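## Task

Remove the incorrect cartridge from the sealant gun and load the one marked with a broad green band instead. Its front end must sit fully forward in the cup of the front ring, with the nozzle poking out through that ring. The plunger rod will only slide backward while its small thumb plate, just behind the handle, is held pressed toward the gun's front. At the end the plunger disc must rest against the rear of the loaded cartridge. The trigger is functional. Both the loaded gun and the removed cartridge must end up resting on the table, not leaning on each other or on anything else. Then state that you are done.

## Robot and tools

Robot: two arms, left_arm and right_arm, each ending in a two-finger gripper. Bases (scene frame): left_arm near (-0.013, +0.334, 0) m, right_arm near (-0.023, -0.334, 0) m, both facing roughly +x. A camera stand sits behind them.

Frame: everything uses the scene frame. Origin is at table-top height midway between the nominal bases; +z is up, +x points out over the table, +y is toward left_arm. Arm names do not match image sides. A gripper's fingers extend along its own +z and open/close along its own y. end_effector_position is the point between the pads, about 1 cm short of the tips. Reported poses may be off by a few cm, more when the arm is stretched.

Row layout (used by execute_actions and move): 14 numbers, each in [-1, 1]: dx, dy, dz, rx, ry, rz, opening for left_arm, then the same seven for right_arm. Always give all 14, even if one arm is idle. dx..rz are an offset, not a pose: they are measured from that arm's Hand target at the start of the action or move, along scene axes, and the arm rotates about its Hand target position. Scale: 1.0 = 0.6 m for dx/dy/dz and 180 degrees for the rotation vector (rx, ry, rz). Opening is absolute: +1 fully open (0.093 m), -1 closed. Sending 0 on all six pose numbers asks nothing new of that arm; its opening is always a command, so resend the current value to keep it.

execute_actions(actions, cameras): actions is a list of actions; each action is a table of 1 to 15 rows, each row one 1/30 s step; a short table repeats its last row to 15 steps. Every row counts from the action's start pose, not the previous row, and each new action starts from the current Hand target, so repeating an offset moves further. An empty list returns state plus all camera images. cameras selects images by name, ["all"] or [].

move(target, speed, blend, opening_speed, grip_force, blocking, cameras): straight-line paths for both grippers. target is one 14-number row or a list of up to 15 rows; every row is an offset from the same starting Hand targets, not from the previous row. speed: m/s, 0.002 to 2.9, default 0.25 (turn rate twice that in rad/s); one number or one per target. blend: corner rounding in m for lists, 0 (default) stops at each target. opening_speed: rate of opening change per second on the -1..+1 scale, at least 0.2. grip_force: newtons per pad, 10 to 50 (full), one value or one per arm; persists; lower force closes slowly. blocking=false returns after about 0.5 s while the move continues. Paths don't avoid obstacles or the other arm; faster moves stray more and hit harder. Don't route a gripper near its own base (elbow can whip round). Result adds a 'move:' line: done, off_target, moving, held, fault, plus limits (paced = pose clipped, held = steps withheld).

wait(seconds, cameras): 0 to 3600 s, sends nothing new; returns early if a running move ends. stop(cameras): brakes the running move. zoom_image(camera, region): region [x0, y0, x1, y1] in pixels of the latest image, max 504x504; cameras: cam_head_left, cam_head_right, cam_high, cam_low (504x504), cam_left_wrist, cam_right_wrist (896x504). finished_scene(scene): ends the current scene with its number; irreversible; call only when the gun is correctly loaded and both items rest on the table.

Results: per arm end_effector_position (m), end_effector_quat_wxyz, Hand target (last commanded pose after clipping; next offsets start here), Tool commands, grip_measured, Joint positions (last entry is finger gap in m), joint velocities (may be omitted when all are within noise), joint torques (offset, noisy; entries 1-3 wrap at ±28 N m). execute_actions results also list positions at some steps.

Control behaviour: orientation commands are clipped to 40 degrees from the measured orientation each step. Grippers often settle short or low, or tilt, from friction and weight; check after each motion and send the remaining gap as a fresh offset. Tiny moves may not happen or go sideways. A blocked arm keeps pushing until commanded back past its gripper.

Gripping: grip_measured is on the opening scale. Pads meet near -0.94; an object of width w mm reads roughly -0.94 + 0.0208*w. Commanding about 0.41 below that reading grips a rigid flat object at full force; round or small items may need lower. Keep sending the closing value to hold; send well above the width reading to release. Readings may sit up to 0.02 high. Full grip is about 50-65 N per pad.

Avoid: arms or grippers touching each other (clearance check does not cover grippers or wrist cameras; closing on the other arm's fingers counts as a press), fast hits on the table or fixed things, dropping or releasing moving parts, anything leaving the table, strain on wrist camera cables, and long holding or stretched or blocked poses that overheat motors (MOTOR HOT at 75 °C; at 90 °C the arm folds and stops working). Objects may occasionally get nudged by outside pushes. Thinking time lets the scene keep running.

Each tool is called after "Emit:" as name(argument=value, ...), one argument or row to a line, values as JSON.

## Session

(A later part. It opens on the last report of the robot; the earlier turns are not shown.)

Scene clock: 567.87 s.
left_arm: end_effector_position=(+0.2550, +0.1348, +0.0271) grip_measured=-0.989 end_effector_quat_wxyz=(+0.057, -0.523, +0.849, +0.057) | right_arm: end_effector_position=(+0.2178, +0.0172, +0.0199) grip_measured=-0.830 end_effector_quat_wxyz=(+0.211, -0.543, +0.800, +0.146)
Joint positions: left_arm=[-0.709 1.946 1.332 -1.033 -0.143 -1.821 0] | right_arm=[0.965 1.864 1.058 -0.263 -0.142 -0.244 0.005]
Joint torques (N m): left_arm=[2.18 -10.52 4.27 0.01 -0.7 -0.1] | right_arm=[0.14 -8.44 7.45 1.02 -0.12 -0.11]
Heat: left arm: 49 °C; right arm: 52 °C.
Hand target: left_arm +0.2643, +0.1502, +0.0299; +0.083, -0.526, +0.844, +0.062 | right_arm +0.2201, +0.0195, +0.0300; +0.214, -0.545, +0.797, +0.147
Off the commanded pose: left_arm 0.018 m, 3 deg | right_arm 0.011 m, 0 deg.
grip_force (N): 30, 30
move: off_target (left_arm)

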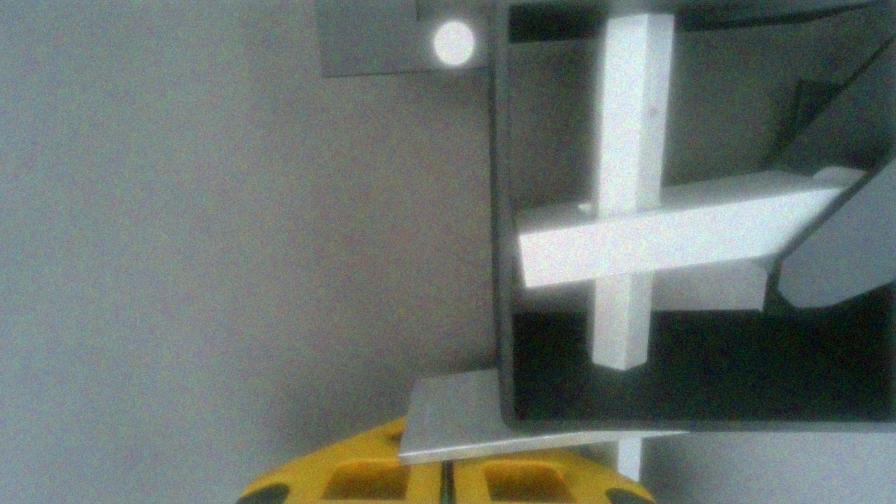

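Emit:
wait(
  seconds=0.1,
  cameras=["cam_low","cam_high","cam_head_left","cam_head_right"],
)

Emit:
zoom_image(
  camera="cam_low",
  region=[300, 220, 504, 380],
)

Emit:
zoom_image(
  camera="cam_high",
  region=[150, 180, 330, 360],
)

Scene clock: 600.33 s.
left_arm: end_effector_position=(+0.2550, +0.1348, +0.0271) grip_measured=-0.989 end_effector_quat_wxyz=(+0.057, -0.522, +0.849, +0.057) | right_arm: end_effector_position=(+0.2178, +0.0172, +0.0199) grip_measured=-0.830 end_effector_quat_wxyz=(+0.211, -0.543, +0.800, +0.146)
Joint positions: left_arm=[-0.709 1.946 1.332 -1.033 -0.143 -1.82 0] | right_arm=[0.965 1.864 1.058 -0.263 -0.142 -0.244 0.005]
Joint torques (N m): left_arm=[2.17 -10.51 4.31 0.02 -0.7 -0.05] | right_arm=[0.14 -8.44 7.45 1.02 -0.12 -0.11]
Heat: left arm: 53 °C; right arm: 51 °C.
Hand target: left_arm +0.2643, +0.1502, +0.0299; +0.083, -0.526, +0.844, +0.062 | right_arm +0.2201, +0.0195, +0.0300; +0.214, -0.545, +0.797, +0.147
Tool commands: left_gripper/opening=-1.0 right_gripper/opening=-1.0
Off the commanded pose: left_arm 0.018 m, 3 deg | right_arm 0.011 m, 0 deg.
grip_force (N): 30, 30
wait: 0.10 s; at rest from the start
Images, in order (width x height): cam_head_left 504x504, cam_head_right 504x504, cam_high 504x504, cam_low 504x504.

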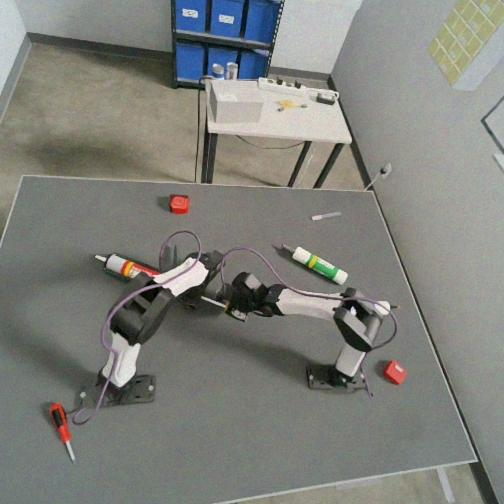

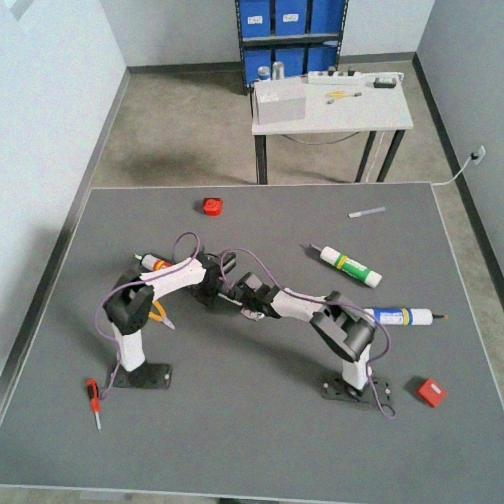

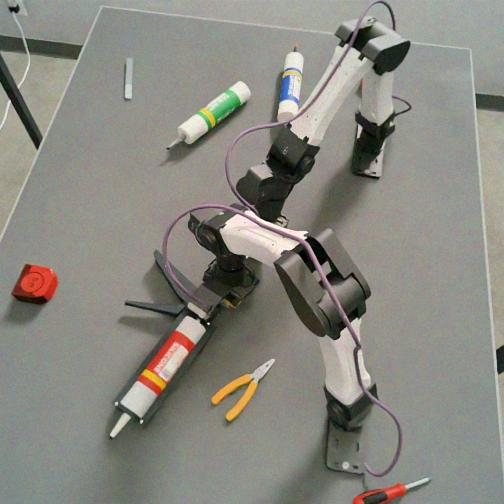

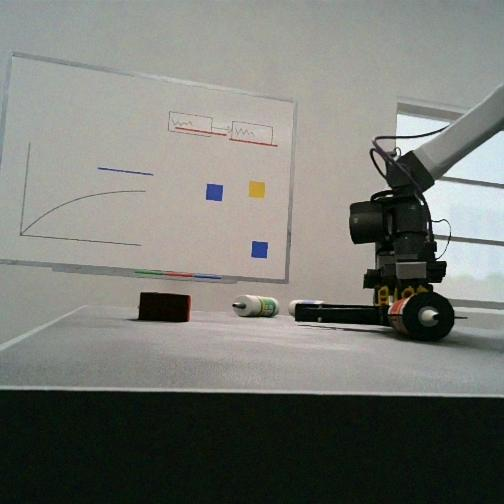

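Scaled by 2.471.

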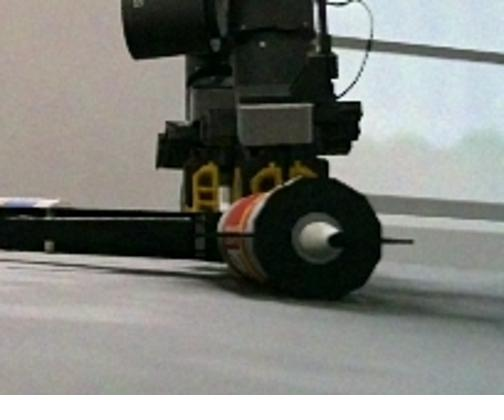

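Scaled by 2.800.

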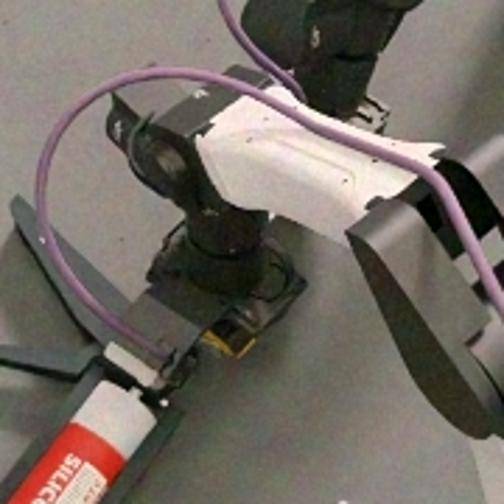

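Emit:
move(
  target=[
    [-0.0,-0.0,0.0,0,0,0,-1,0,0,0,0,0,0,-0.6],
    [-0.012,-0.04,-0.02,0,0,0,-1,0,0,0,0,0,0,-0.6],
  ],
  cameras=["cam_left_wrist","cam_right_wrist"],
  speed=0.06,
)

Emit:
move(
  target=[
    [0.0065,0.0165,0.0,0,0,0,-1,0,0,0,0,0,0,-0.6],
  ],
  cameras=["cam_left_wrist","cam_right_wrist"],
  speed=0.04,
)

Scene clock: 633.07 s.
left_arm: end_effector_position=(+0.2530, +0.1329, +0.0215) grip_measured=-0.989 end_effector_quat_wxyz=(+0.077, -0.522, +0.847, +0.068) | right_arm: end_effector_position=(+0.2147, +0.0132, +0.0175) grip_measured=-0.602 end_effector_quat_wxyz=(+0.200, -0.544, +0.803, +0.142)
Joint positions: left_arm=[-0.739 1.964 1.328 -1.025 -0.186 -1.855 0] | right_arm=[0.965 1.864 1.06 -0.29 -0.142 -0.244 0.016]
Joint torques (N m): left_arm=[-1.07 -7.47 7.21 0.09 -0.29 -0.38] | right_arm=[0.14 -8.44 7.34 1.25 -0.12 -0.11]
Heat: left arm: 55 °C; right arm: 51 °C.
Hand target: left_arm +0.2572, +0.1262, +0.0180; +0.083, -0.526, +0.844, +0.062 | right_arm +0.2202, +0.0196, +0.0301; +0.214, -0.545, +0.797, +0.147
Off the commanded pose: left_arm 0.009 m, 1 deg | right_arm 0.015 m, 2 deg.
grip_force (N): 30, 30
move: done

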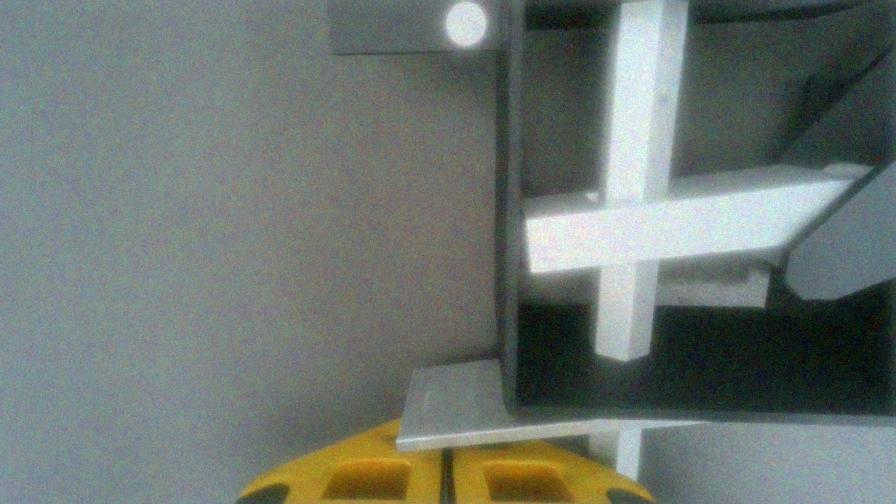

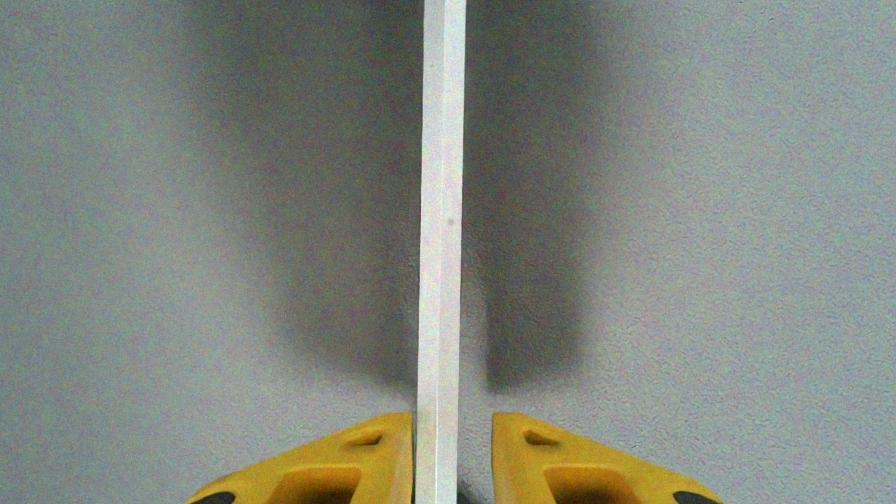

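Scene clock: 633.70 s.
left_arm: end_effector_position=(+0.2560, +0.1344, +0.0214) grip_measured=-0.989 end_effector_quat_wxyz=(+0.078, -0.526, +0.844, +0.066) | right_arm: end_effector_position=(+0.2147, +0.0132, +0.0175) grip_measured=-0.602 end_effector_quat_wxyz=(+0.200, -0.544, +0.803, +0.142)
Joint positions: left_arm=[-0.73 1.964 1.328 -1.018 -0.187 -1.853 0] | right_arm=[0.965 1.864 1.06 -0.29 -0.142 -0.244 0.016]
Joint velocities: left_arm=[within noise] | right_arm=[-0.012 0.012 -0.012 -0.154 -0.007 0.095 0]
Joint torques (N m): left_arm=[0.69 -8.64 5.3 0.13 -0.32 -0.08] | right_arm=[0.14 -8.44 7.34 1.25 -0.12 -0.11]
Heat: left arm: 55 °C; right arm: 51 °C.
Hand target: left_arm +0.2611, +0.1361, +0.0180; +0.084, -0.526, +0.844, +0.062 | right_arm +0.2202, +0.0196, +0.0301; +0.214, -0.545, +0.797, +0.147
Off the commanded pose: left_arm 0.006 m, 1 deg | right_arm 0.015 m, 2 deg.
grip_force (N): 30, 30
move: done

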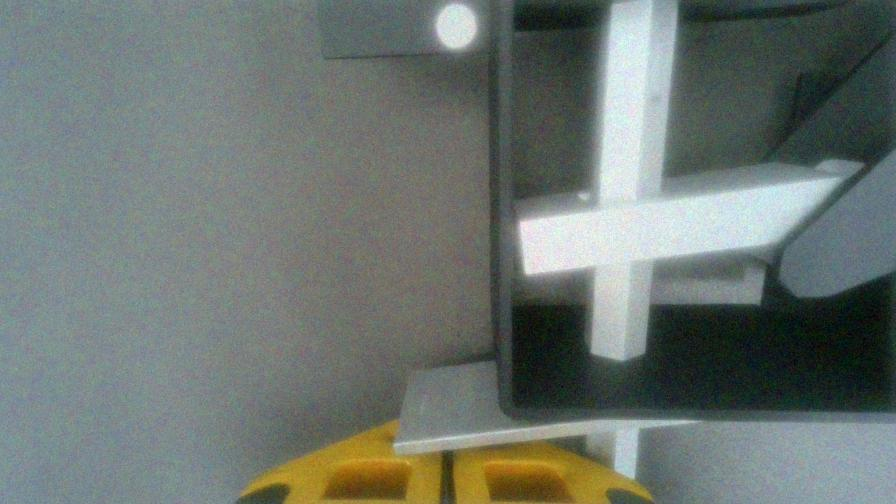

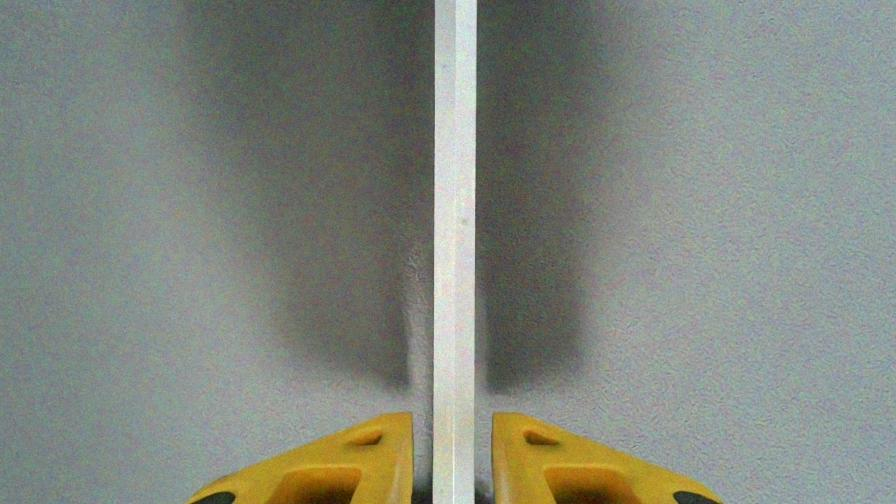

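Emit:
move(
  target=[
    [0.006,0.0155,0.0,0,0,0,-1,0,0,0,0,0,0,-0.6],
  ],
  cameras=["cam_left_wrist","cam_right_wrist"],
  speed=0.04,
)

Scene clock: 642.27 s.
left_arm: end_effector_position=(+0.2577, +0.1351, +0.0191) grip_measured=-0.989 end_effector_quat_wxyz=(+0.068, -0.523, +0.847, +0.060) | right_arm: end_effector_position=(+0.2147, +0.0131, +0.0174) grip_measured=-0.602 end_effector_quat_wxyz=(+0.200, -0.544, +0.803, +0.142)
Joint positions: left_arm=[-0.714 1.964 1.322 -1.004 -0.165 -1.829 0] | right_arm=[0.965 1.864 1.06 -0.29 -0.142 -0.244 0.016]
Joint torques (N m): left_arm=[1.78 -9.62 4.26 0.13 -0.52 -0.07] | right_arm=[-0.03 -8.46 7.34 1.23 -0.12 -0.11]
Heat: left arm: 54 °C; right arm: 51 °C.
Hand target: left_arm +0.2646, +0.1455, +0.0179; +0.083, -0.526, +0.844, +0.062 | right_arm +0.2202, +0.0196, +0.0301; +0.214, -0.545, +0.797, +0.147
Off the commanded pose: left_arm 0.013 m, 2 deg | right_arm 0.015 m, 2 deg.
grip_force (N): 30, 30
move: off_target (left_arm)

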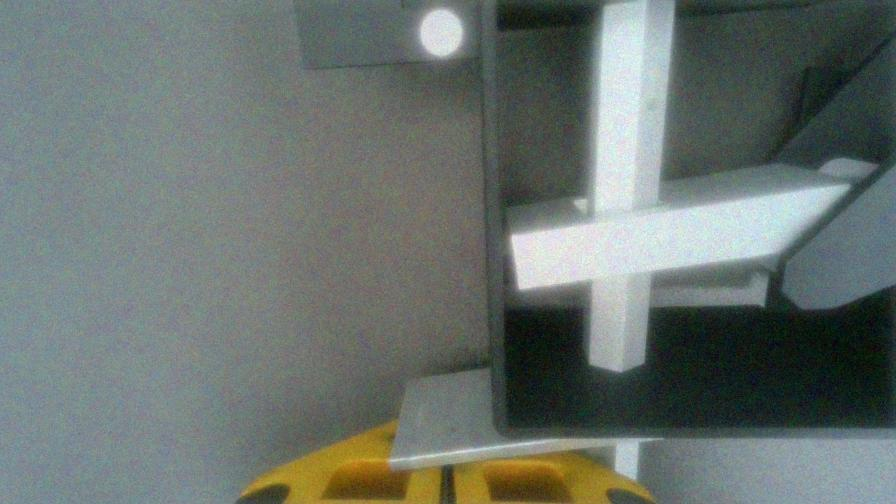

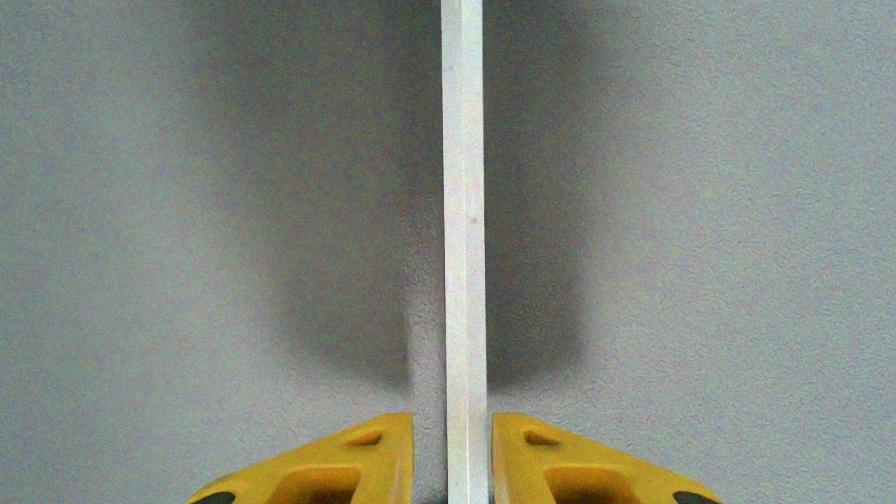

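Emit:
move(
  target=[
    [0.0,0.0,0.0,0,0,0,-1,0,0,0,0,0,0,-1],
  ],
  speed=0.04,
)

Emit:
move(
  target=[
    [0.009,0.0233,0.0,0,0,0,-1,0,0,0,0,0,0,-1],
  ],
  cameras=["cam_left_wrist","cam_right_wrist"],
  speed=0.04,
)

Scene clock: 669.17 s.
left_arm: end_effector_position=(+0.2576, +0.1351, +0.0191) grip_measured=-0.989 end_effector_quat_wxyz=(+0.067, -0.522, +0.848, +0.060) | right_arm: end_effector_position=(+0.2153, +0.0126, +0.0173) grip_measured=-0.831 end_effector_quat_wxyz=(+0.201, -0.544, +0.803, +0.140)
Joint positions: left_arm=[-0.714 1.964 1.322 -1.004 -0.165 -1.826 0] | right_arm=[0.965 1.864 1.06 -0.29 -0.137 -0.246 0.005]
Joint torques (N m): left_arm=[1.77 -9.68 4.23 0.11 -0.51 -0.09] | right_arm=[0.14 -8.44 7.32 1.25 -0.17 -0.1]
Heat: left arm: 53 °C; right arm: 51 °C.
Hand target: left_arm +0.2646, +0.1455, +0.0179; +0.083, -0.526, +0.844, +0.062 | right_arm +0.2202, +0.0197, +0.0301; +0.214, -0.545, +0.797, +0.147
Off the commanded pose: left_arm 0.013 m, 2 deg | right_arm 0.015 m, 2 deg.
grip_force (N): 30, 30
move: done

Scene clock: 669.93 s.
left_arm: end_effector_position=(+0.2590, +0.1395, +0.0196) grip_measured=-0.989 end_effector_quat_wxyz=(+0.051, -0.521, +0.851, +0.050) | right_arm: end_effector_position=(+0.2169, +0.0153, +0.0199) grip_measured=-0.840 end_effector_quat_wxyz=(+0.205, -0.544, +0.801, +0.142)
Joint positions: left_arm=[-0.684 1.946 1.303 -0.989 -0.13 -1.788 0] | right_arm=[0.966 1.864 1.066 -0.286 -0.138 -0.246 0.005]
Joint torques (N m): left_arm=[2.74 -9.54 3.82 0.12 -0.82 -0.08] | right_arm=[0.13 -8.43 6.89 1.23 -0.16 -0.1]
Heat: left arm: 53 °C; right arm: 51 °C.
Hand target: left_arm +0.2700, +0.1595, +0.0178; +0.083, -0.526, +0.844, +0.062 | right_arm +0.2201, +0.0197, +0.0301; +0.214, -0.545, +0.797, +0.147
Off the commanded pose: left_arm 0.023 m, 4 deg | right_arm 0.012 m, 1 deg.
grip_force (N): 30, 30
move: off_target (left_arm)

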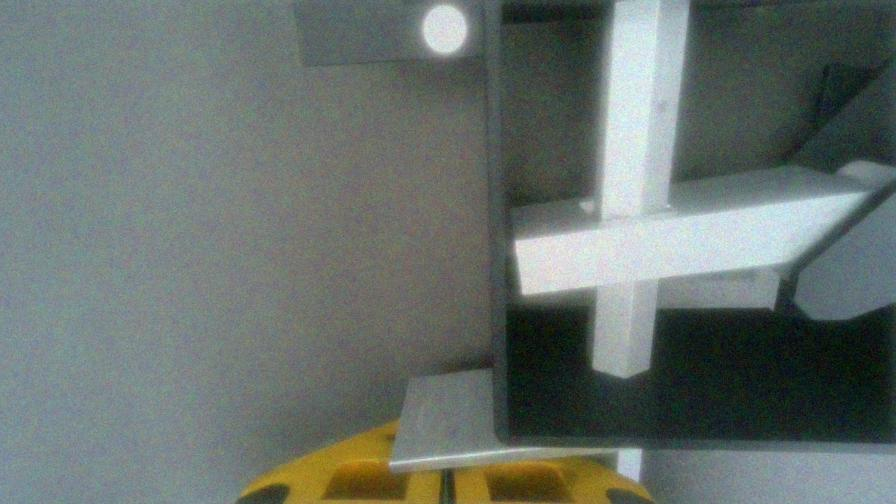

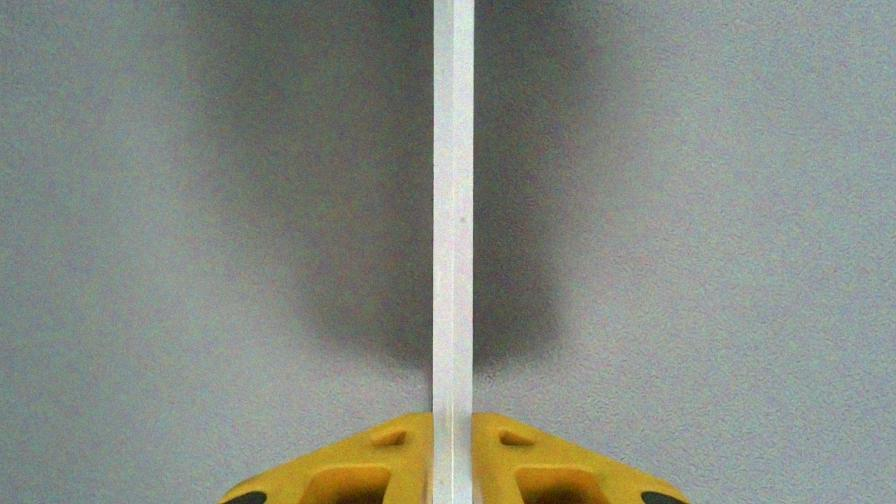

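Emit:
move(
  target=[
    [-0.0333,-0.0492,0.0,0,0,0,-1,0,0,0,0,0,0,-0.6],
    [-0.0333,-0.0492,0.0275,-0.062,0.024,0.011,-1,0,0,0,0,0,0,-0.6],
  ],
  cameras=["cam_left_wrist","cam_right_wrist"],
  speed=0.06,
)

Scene clock: 688.67 s.
left_arm: end_effector_position=(+0.2539, +0.1353, +0.0208) grip_measured=-0.989 end_effector_quat_wxyz=(+0.077, -0.519, +0.849, +0.060) | right_arm: end_effector_position=(+0.2163, +0.0145, +0.0194) grip_measured=-0.602 end_effector_quat_wxyz=(+0.203, -0.544, +0.802, +0.141)
Joint positions: left_arm=[-0.73 1.946 1.302 -0.997 -0.182 -1.837 0] | right_arm=[0.966 1.864 1.066 -0.291 -0.138 -0.246 0.016]
Joint torques (N m): left_arm=[-0.03 -8.75 6.02 -0.05 -0.24 -0.19] | right_arm=[0.13 -8.43 6.87 1.26 -0.16 -0.1]
Heat: left arm: 54 °C; right arm: 51 °C.
Hand target: left_arm +0.2550, +0.1353, +0.0208; +0.079, -0.520, +0.849, +0.058 (not the last commanded pose) | right_arm +0.2201, +0.0196, +0.0301; +0.214, -0.545, +0.797, +0.147
Off the commanded pose: left_arm 0.015 m, 12 deg | right_arm 0.012 m, 1 deg.
grip_force (N): 30, 30
move: held (left_arm; a check stopped the path); path passed 1 of 2 targets; limits=held
pose unreachable (left arm): on one or more control steps of this call, first in action 0 (counted from 0), this arm could not follow its commanded pose, so it was not sent that pose on those steps. It may still have moved: this result reports where it is.
cause: moving toward the commanded pose would bring a part of the arm too close to another arm (this arm's wrist (the part past joint 4) and the right arm's wrist camera, at the place that arm is still heading or pushing toward).

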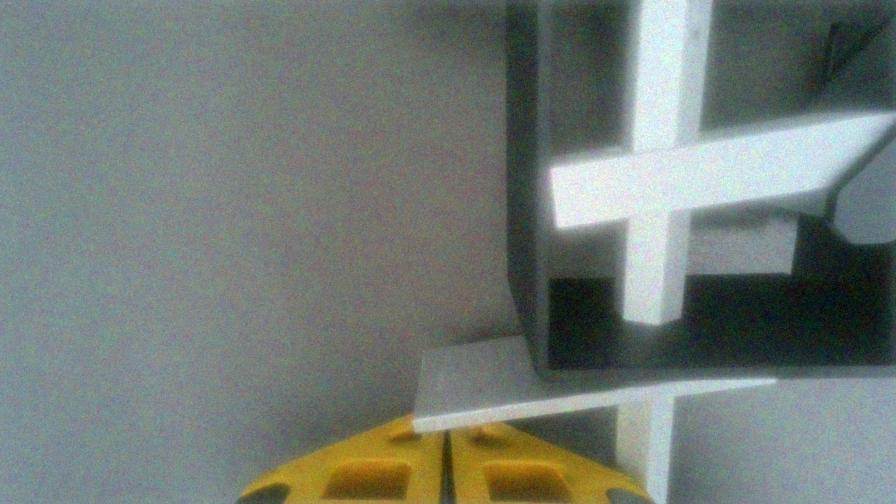

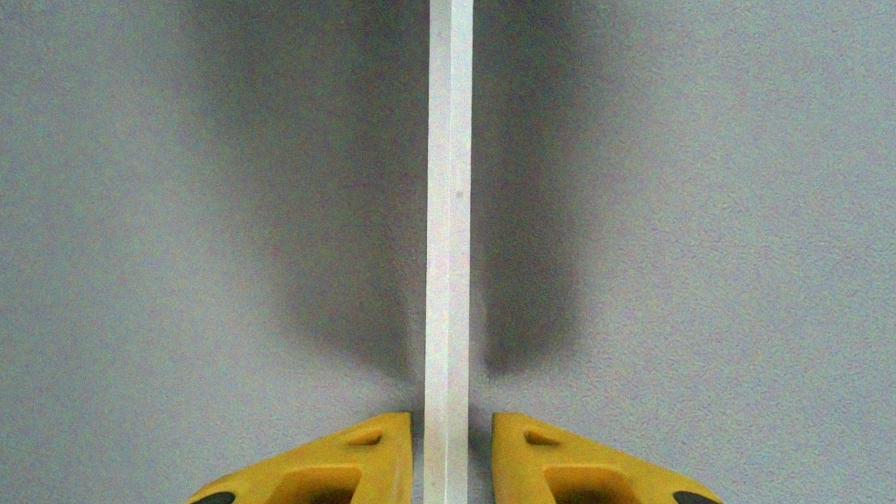

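Emit:
move(
  target=[
    [0,0,0.0,0,0,0,-1,-0.0072,-0.0187,0.0,0.0777,-0.03,0,-0.5],
  ],
  cameras=["cam_left_wrist","cam_right_wrist","cam_high"],
  speed=0.06,
)

Scene clock: 708.60 s.
left_arm: end_effector_position=(+0.2539, +0.1353, +0.0208) grip_measured=-0.989 end_effector_quat_wxyz=(+0.077, -0.519, +0.849, +0.060) | right_arm: end_effector_position=(+0.2136, +0.0094, +0.0223) grip_measured=-0.502 end_effector_quat_wxyz=(+0.305, -0.527, +0.764, +0.212)
Joint positions: left_arm=[-0.73 1.946 1.302 -0.997 -0.182 -1.837 0] | right_arm=[0.927 1.771 0.775 0.158 -0.23 -0.245 0.021]
Joint torques (N m): left_arm=[-0.06 -8.9 6.06 -0.06 -0.24 -0.18] | right_arm=[-0.28 -8.35 4.21 1.85 -0.18 0.02]
Heat: left arm: 53 °C; right arm: 51 °C.
Hand target: left_arm +0.2550, +0.1353, +0.0209; +0.079, -0.520, +0.849, +0.058 | right_arm +0.2157, +0.0084, +0.0301; +0.316, -0.521, +0.763, +0.217
Off the commanded pose: left_arm 0.001 m, 0 deg | right_arm 0.008 m, 2 deg.
grip_force (N): 30, 30
move: done
Images, in order (width x height): cam_high 504x504, cam_left_wrist 896x504, cam_right_wrist 896x504.

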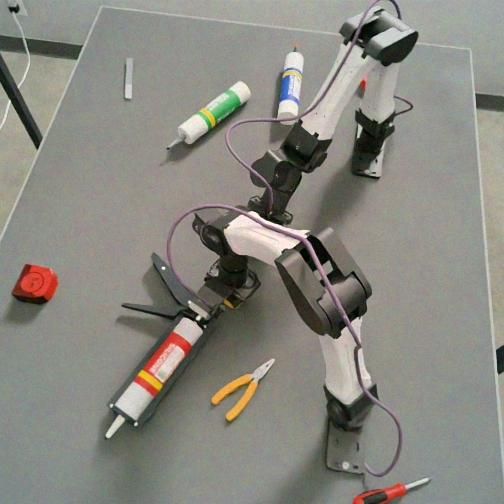

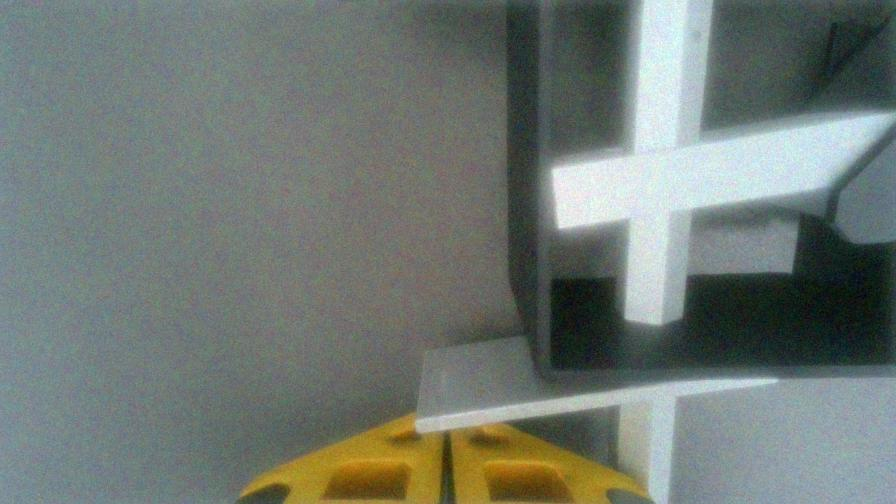

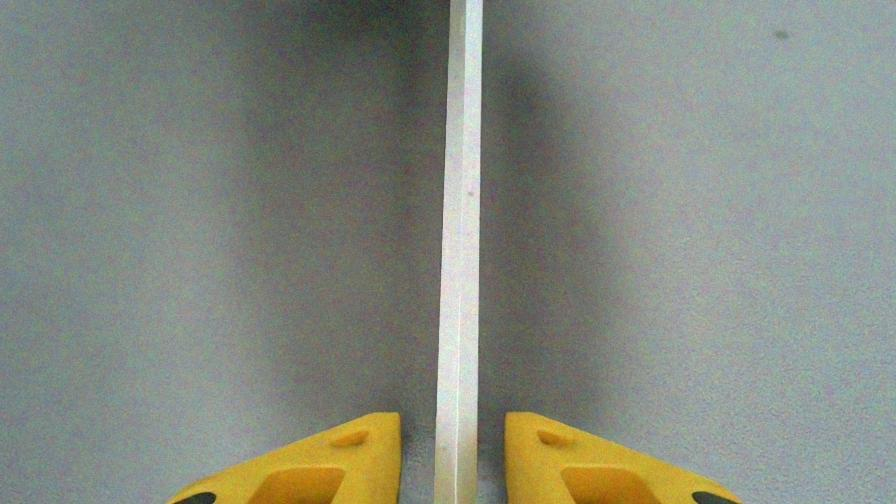

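Emit:
move(
  target=[
    [-0.0098,-0.0127,0.0,0,0,0,-1,0,0,0.0,0,0,0,-0.5],
    [-0.0098,-0.007,0.0217,-0.047,0.018,0.008,-1,0,0,0.0,0,0,0,-0.5],
  ],
  cameras=["cam_left_wrist"],
  speed=0.06,
)

Scene clock: 721.17 s.
left_arm: end_effector_position=(+0.2463, +0.1307, +0.0257) grip_measured=-0.989 end_effector_quat_wxyz=(+0.011, -0.534, +0.845, +0.027) | right_arm: end_effector_position=(+0.2136, +0.0095, +0.0224) grip_measured=-0.502 end_effector_quat_wxyz=(+0.305, -0.527, +0.764, +0.212)
Joint positions: left_arm=[-0.682 1.907 1.281 -0.99 -0.038 -1.812 0] | right_arm=[0.927 1.771 0.775 0.159 -0.23 -0.245 0.021]
Joint torques (N m): left_arm=[0.43 -11.33 5.26 0.05 -0.13 -0.05] | right_arm=[-0.27 -8.35 4.21 1.89 -0.18 0.02]
Heat: left arm: 53 °C; right arm: 52 °C.
Hand target: left_arm +0.2491, +0.1311, +0.0339; +0.015, -0.533, +0.846, +0.011 | right_arm +0.2157, +0.0084, +0.0301; +0.316, -0.521, +0.762, +0.217
Off the commanded pose: left_arm 0.009 m, 2 deg | right_arm 0.008 m, 1 deg.
grip_force (N): 30, 30
move: done

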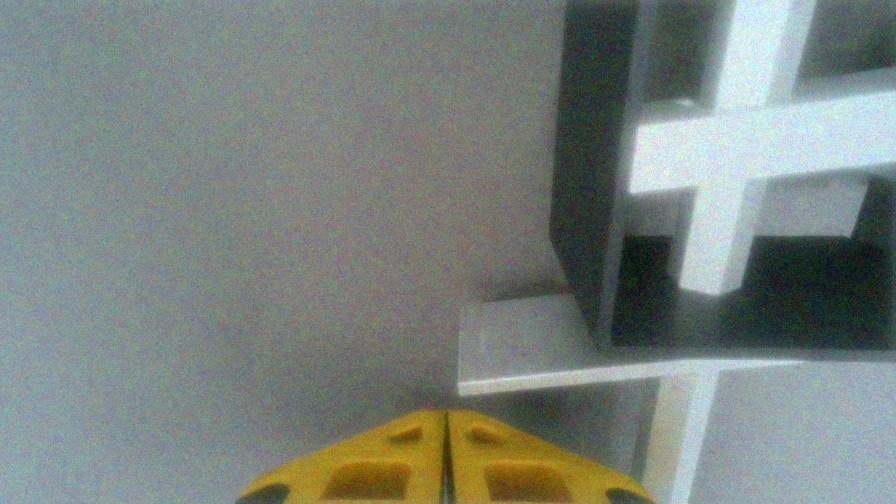

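Emit:
move(
  target=[
    [0.0047,-0.0017,0.01,0,0,0,-1,0,0,0.0,0,0,0,-0.5],
    [0.0167,0.0293,0.01,0,0,0,-1,0,0,0.0,0,0,0,-0.5],
  ],
  cameras=["cam_left_wrist"],
  speed=0.06,
)

Scene clock: 727.17 s.
left_arm: end_effector_position=(+0.2568, +0.1432, +0.0307) grip_measured=-0.989 end_effector_quat_wxyz=(+0.005, -0.533, +0.846, +0.019) | right_arm: end_effector_position=(+0.2137, +0.0097, +0.0226) grip_measured=-0.502 end_effector_quat_wxyz=(+0.306, -0.527, +0.764, +0.212)
Joint positions: left_arm=[-0.626 1.891 1.281 -0.991 -0.023 -1.753 0] | right_arm=[0.927 1.771 0.775 0.16 -0.23 -0.245 0.021]
Joint torques (N m): left_arm=[0.84 -11.44 5.46 -0.04 -0.25 -0.12] | right_arm=[-0.27 -8.18 4.05 1.87 -0.17 0.02]
Heat: left arm: 55 °C; right arm: 52 °C.
Hand target: left_arm +0.2592, +0.1488, +0.0398; +0.015, -0.533, +0.846, +0.011 | right_arm +0.2157, +0.0085, +0.0301; +0.316, -0.521, +0.762, +0.217
Off the commanded pose: left_arm 0.011 m, 1 deg | right_arm 0.008 m, 1 deg.
grip_force (N): 30, 30
move: off_target (left_arm)

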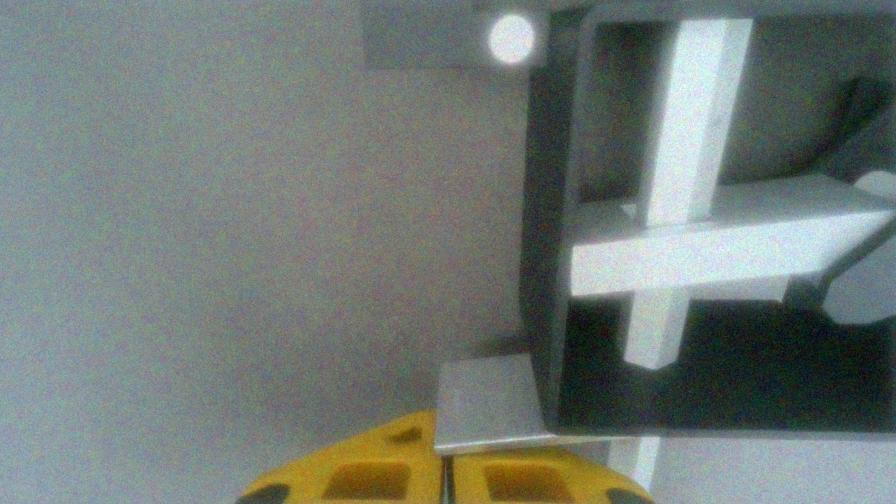

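Emit:
move(
  target=[
    [0.009,0.0233,0.0,0,0,0,-1,0,0,0.0,0,0,0,-0.5],
  ],
  cameras=["cam_left_wrist","cam_right_wrist"],
  speed=0.06,
)

Scene clock: 732.57 s.
left_arm: end_effector_position=(+0.2602, +0.1525, +0.0315) grip_measured=-0.989 end_effector_quat_wxyz=(-0.006, -0.533, +0.846, +0.012) | right_arm: end_effector_position=(+0.2138, +0.0106, +0.0237) grip_measured=-0.502 end_effector_quat_wxyz=(+0.308, -0.527, +0.762, +0.215)
Joint positions: left_arm=[-0.584 1.878 1.267 -0.987 0.002 -1.709 0] | right_arm=[0.927 1.77 0.773 0.167 -0.233 -0.245 0.021]
Joint torques (N m): left_arm=[1.06 -11.43 5.22 -0.03 -0.46 -0.12] | right_arm=[-0.27 -8.23 4.29 1.81 -0.14 0.01]
Heat: left arm: 56 °C; right arm: 52 °C.
Hand target: left_arm +0.2646, +0.1627, +0.0399; +0.015, -0.533, +0.846, +0.011 | right_arm +0.2157, +0.0084, +0.0301; +0.316, -0.521, +0.762, +0.217
Off the commanded pose: left_arm 0.014 m, 2 deg | right_arm 0.007 m, 1 deg.
grip_force (N): 30, 30
move: off_target (left_arm)

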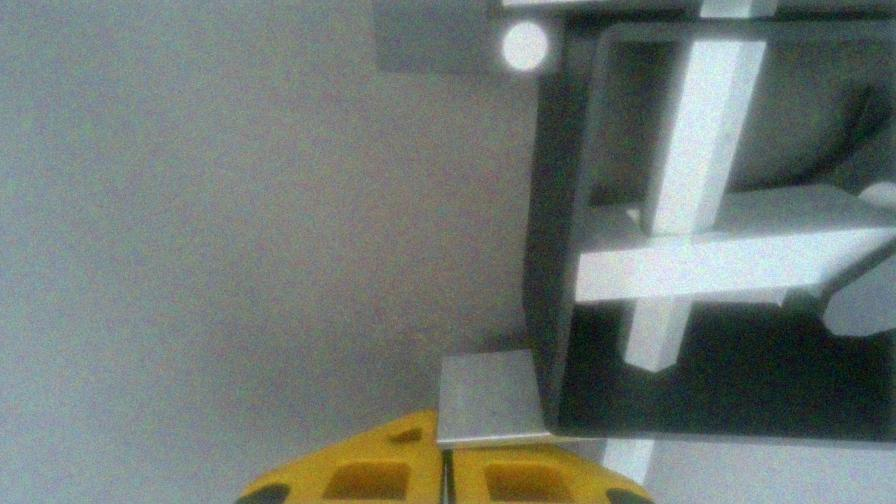

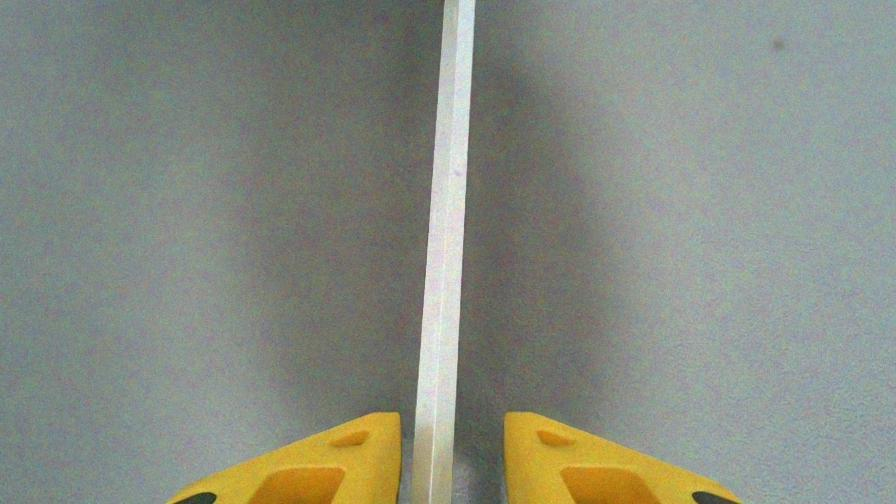

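Emit:
move(
  target=[
    [0,0,0.0,0,0,0,-1,0,0,0.0,0,0,0,-1],
  ],
  cameras=["cam_left_wrist"],
  speed=0.06,
)

Emit:
move(
  target=[
    [0.0036,0.0093,0.0,0,0,0,-1,-0.0115,-0.0295,0.0,0,0,0,-1],
  ],
  cameras=["cam_left_wrist","cam_right_wrist"],
  speed=0.06,
)

Scene clock: 743.67 s.
left_arm: end_effector_position=(+0.2604, +0.1524, +0.0315) grip_measured=-0.989 end_effector_quat_wxyz=(-0.006, -0.532, +0.847, +0.012) | right_arm: end_effector_position=(+0.2134, +0.0109, +0.0238) grip_measured=-0.827 end_effector_quat_wxyz=(+0.307, -0.526, +0.763, +0.217)
Joint positions: left_arm=[-0.584 1.878 1.267 -0.987 0.002 -1.708 0] | right_arm=[0.927 1.77 0.773 0.167 -0.237 -0.24 0.006]
Joint torques (N m): left_arm=[1.05 -11.36 5.24 -0.03 -0.46 -0.09] | right_arm=[-0.27 -8.27 4.29 1.81 -0.12 -0.04]
Heat: left arm: 56 °C; right arm: 51 °C.
Hand target: left_arm +0.2645, +0.1628, +0.0399; +0.015, -0.533, +0.846, +0.011 | right_arm +0.2157, +0.0084, +0.0301; +0.316, -0.521, +0.763, +0.217
Off the commanded pose: left_arm 0.014 m, 2 deg | right_arm 0.007 m, 1 deg.
grip_force (N): 30, 30
move: done

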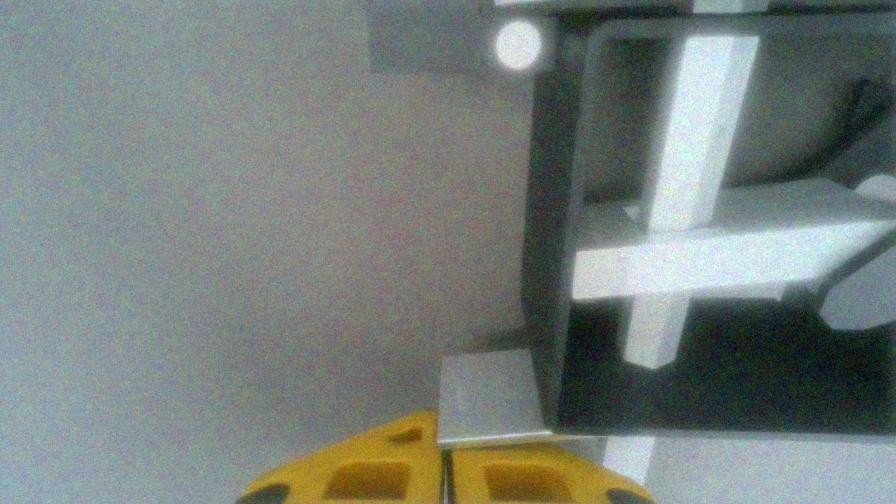

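Scene clock: 744.40 s.
left_arm: end_effector_position=(+0.2572, +0.1439, +0.0341) grip_measured=-0.989 end_effector_quat_wxyz=(-0.028, -0.525, +0.850, -0.006) | right_arm: end_effector_position=(+0.2102, +0.0010, +0.0280) grip_measured=-0.835 end_effector_quat_wxyz=(+0.319, -0.520, +0.760, +0.223)
Joint positions: left_arm=[-0.583 1.87 1.267 -0.981 0.055 -1.692 0] | right_arm=[0.912 1.724 0.712 0.21 -0.249 -0.24 0.005]
Joint torques (N m): left_arm=[2.54 -10.99 4.98 -0.08 -0.91 -0.08] | right_arm=[-0.77 -8.9 3.51 1.5 -0.13 -0.19]
Heat: left arm: 56 °C; right arm: 51 °C.
Hand target: left_arm +0.2667, +0.1684, +0.0399; +0.015, -0.533, +0.846, +0.011 | right_arm +0.2090, -0.0093, +0.0301; +0.316, -0.521, +0.763, +0.217
Off the commanded pose: left_arm 0.027 m, 5 deg | right_arm 0.011 m, 1 deg.
grip_force (N): 30, 30
move: off_target (left_arm, right_arm)

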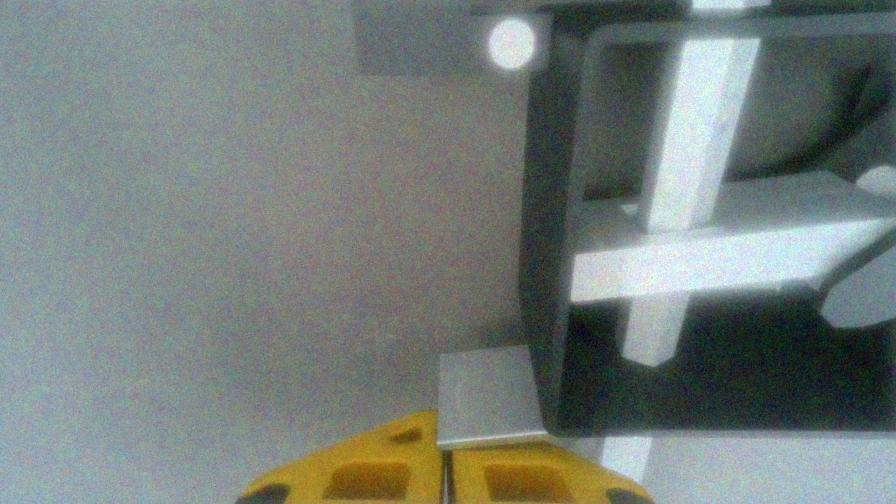

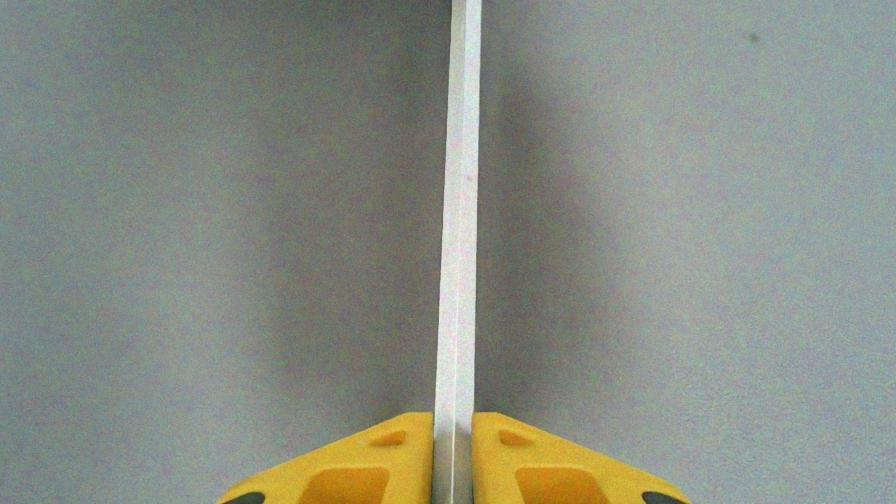

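Emit:
zoom_image(
  camera="cam_left_wrist",
  region=[430, 0, 896, 504],
)

Emit:
wait(
  seconds=0.1,
  cameras=["cam_high"],
)

Emit:
zoom_image(
  camera="cam_high",
  region=[90, 240, 250, 440],
)

Scaled by 1.000.

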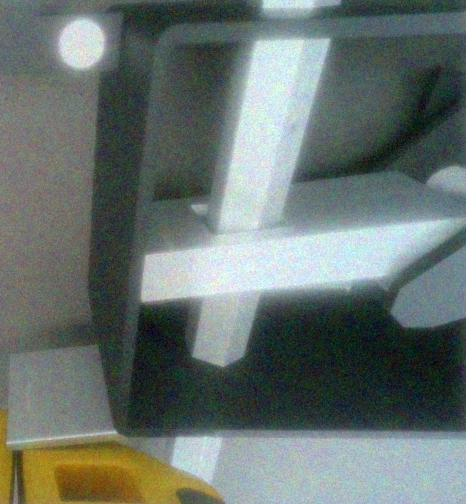

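Scene clock: 751.07 s.
left_arm: end_effector_position=(+0.2572, +0.1439, +0.0341) grip_measured=-0.989 end_effector_quat_wxyz=(-0.028, -0.525, +0.850, -0.006) | right_arm: end_effector_position=(+0.2102, +0.0010, +0.0280) grip_measured=-0.835 end_effector_quat_wxyz=(+0.319, -0.520, +0.760, +0.223)
Joint positions: left_arm=[-0.583 1.87 1.267 -0.981 0.055 -1.692 0] | right_arm=[0.912 1.724 0.712 0.21 -0.249 -0.24 0.005]
Joint torques (N m): left_arm=[2.58 -10.97 4.98 -0.07 -0.91 -0.08] | right_arm=[-0.76 -8.9 3.51 1.49 -0.13 -0.19]
Heat: left arm: 55 °C; right arm: 51 °C.
Hand target: left_arm +0.2667, +0.1684, +0.0399; +0.015, -0.533, +0.846, +0.011 | right_arm +0.2090, -0.0093, +0.0301; +0.316, -0.521, +0.763, +0.217
Tool commands: left_gripper/opening=-1.0 right_gripper/opening=-1.0
Off the commanded pose: left_arm 0.027 m, 5 deg | right_arm 0.011 m, 1 deg.
grip_force (N): 30, 30
wait: 0.10 s; at rest from the start

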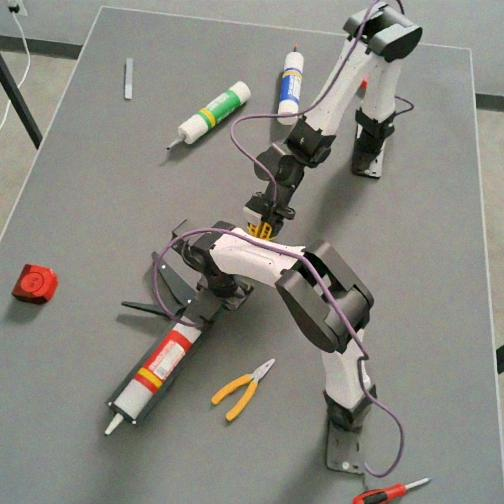

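Scaled by 2.520.

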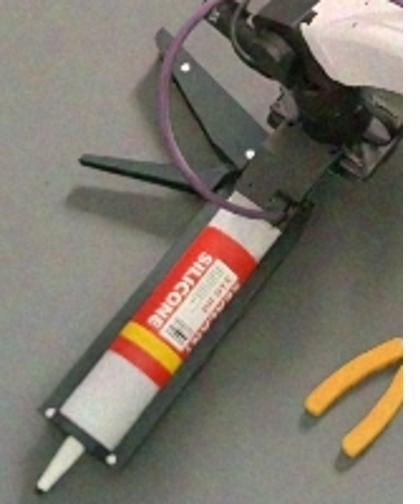

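Emit:
move(
  target=[
    [0.015,0.039,-0.005,0,0,-0.02,-1,-0.006,-0.0155,0.0,0,0,0,-1],
  ],
  cameras=["cam_left_wrist","cam_right_wrist"],
  speed=0.06,
  grip_force=50,
)

Scene clock: 762.57 s.
left_arm: end_effector_position=(+0.2559, +0.1436, +0.0374) grip_measured=-0.989 end_effector_quat_wxyz=(-0.067, -0.486, +0.870, -0.039) | right_arm: end_effector_position=(+0.2098, -0.0013, +0.0330) grip_measured=-0.889 end_effector_quat_wxyz=(+0.332, -0.518, +0.755, +0.228)
Joint positions: left_arm=[-0.535 1.851 1.249 -0.969 0.155 -1.556 0] | right_arm=[0.907 1.701 0.683 0.246 -0.256 -0.24 0.003]
Joint torques (N m): left_arm=[4.85 -10.47 4.63 -0.07 -1.71 -0.1] | right_arm=[-1.21 -9.29 2.95 1.21 -0.15 -0.26]
Heat: left arm: 54 °C; right arm: 52 °C.
Hand target: left_arm +0.2757, +0.1916, +0.0368; +0.016, -0.506, +0.862, +0.011 | right_arm +0.2053, -0.0185, +0.0302; +0.316, -0.521, +0.762, +0.217
Off the commanded pose: left_arm 0.052 m, 11 deg | right_arm 0.018 m, 2 deg.
move: off_target (left_arm, right_arm)

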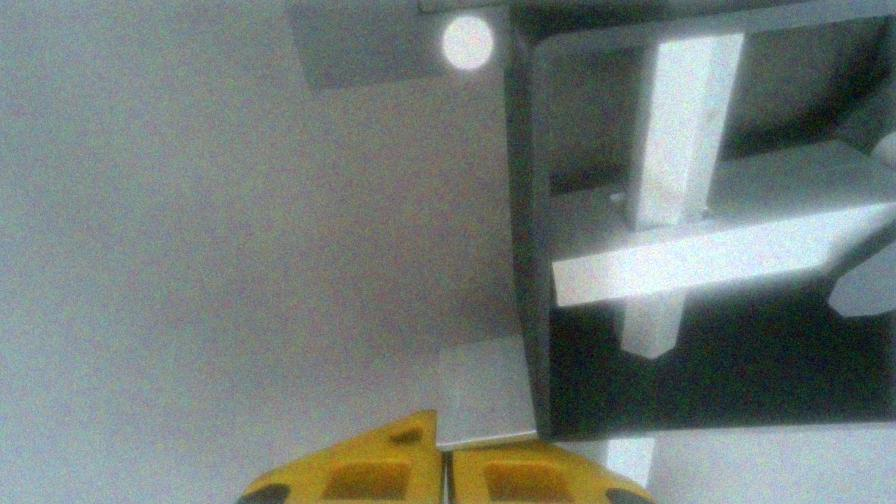

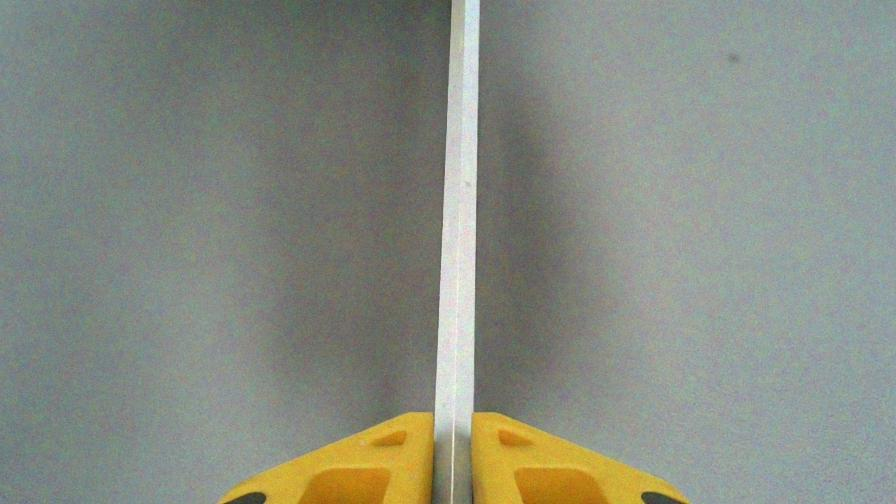

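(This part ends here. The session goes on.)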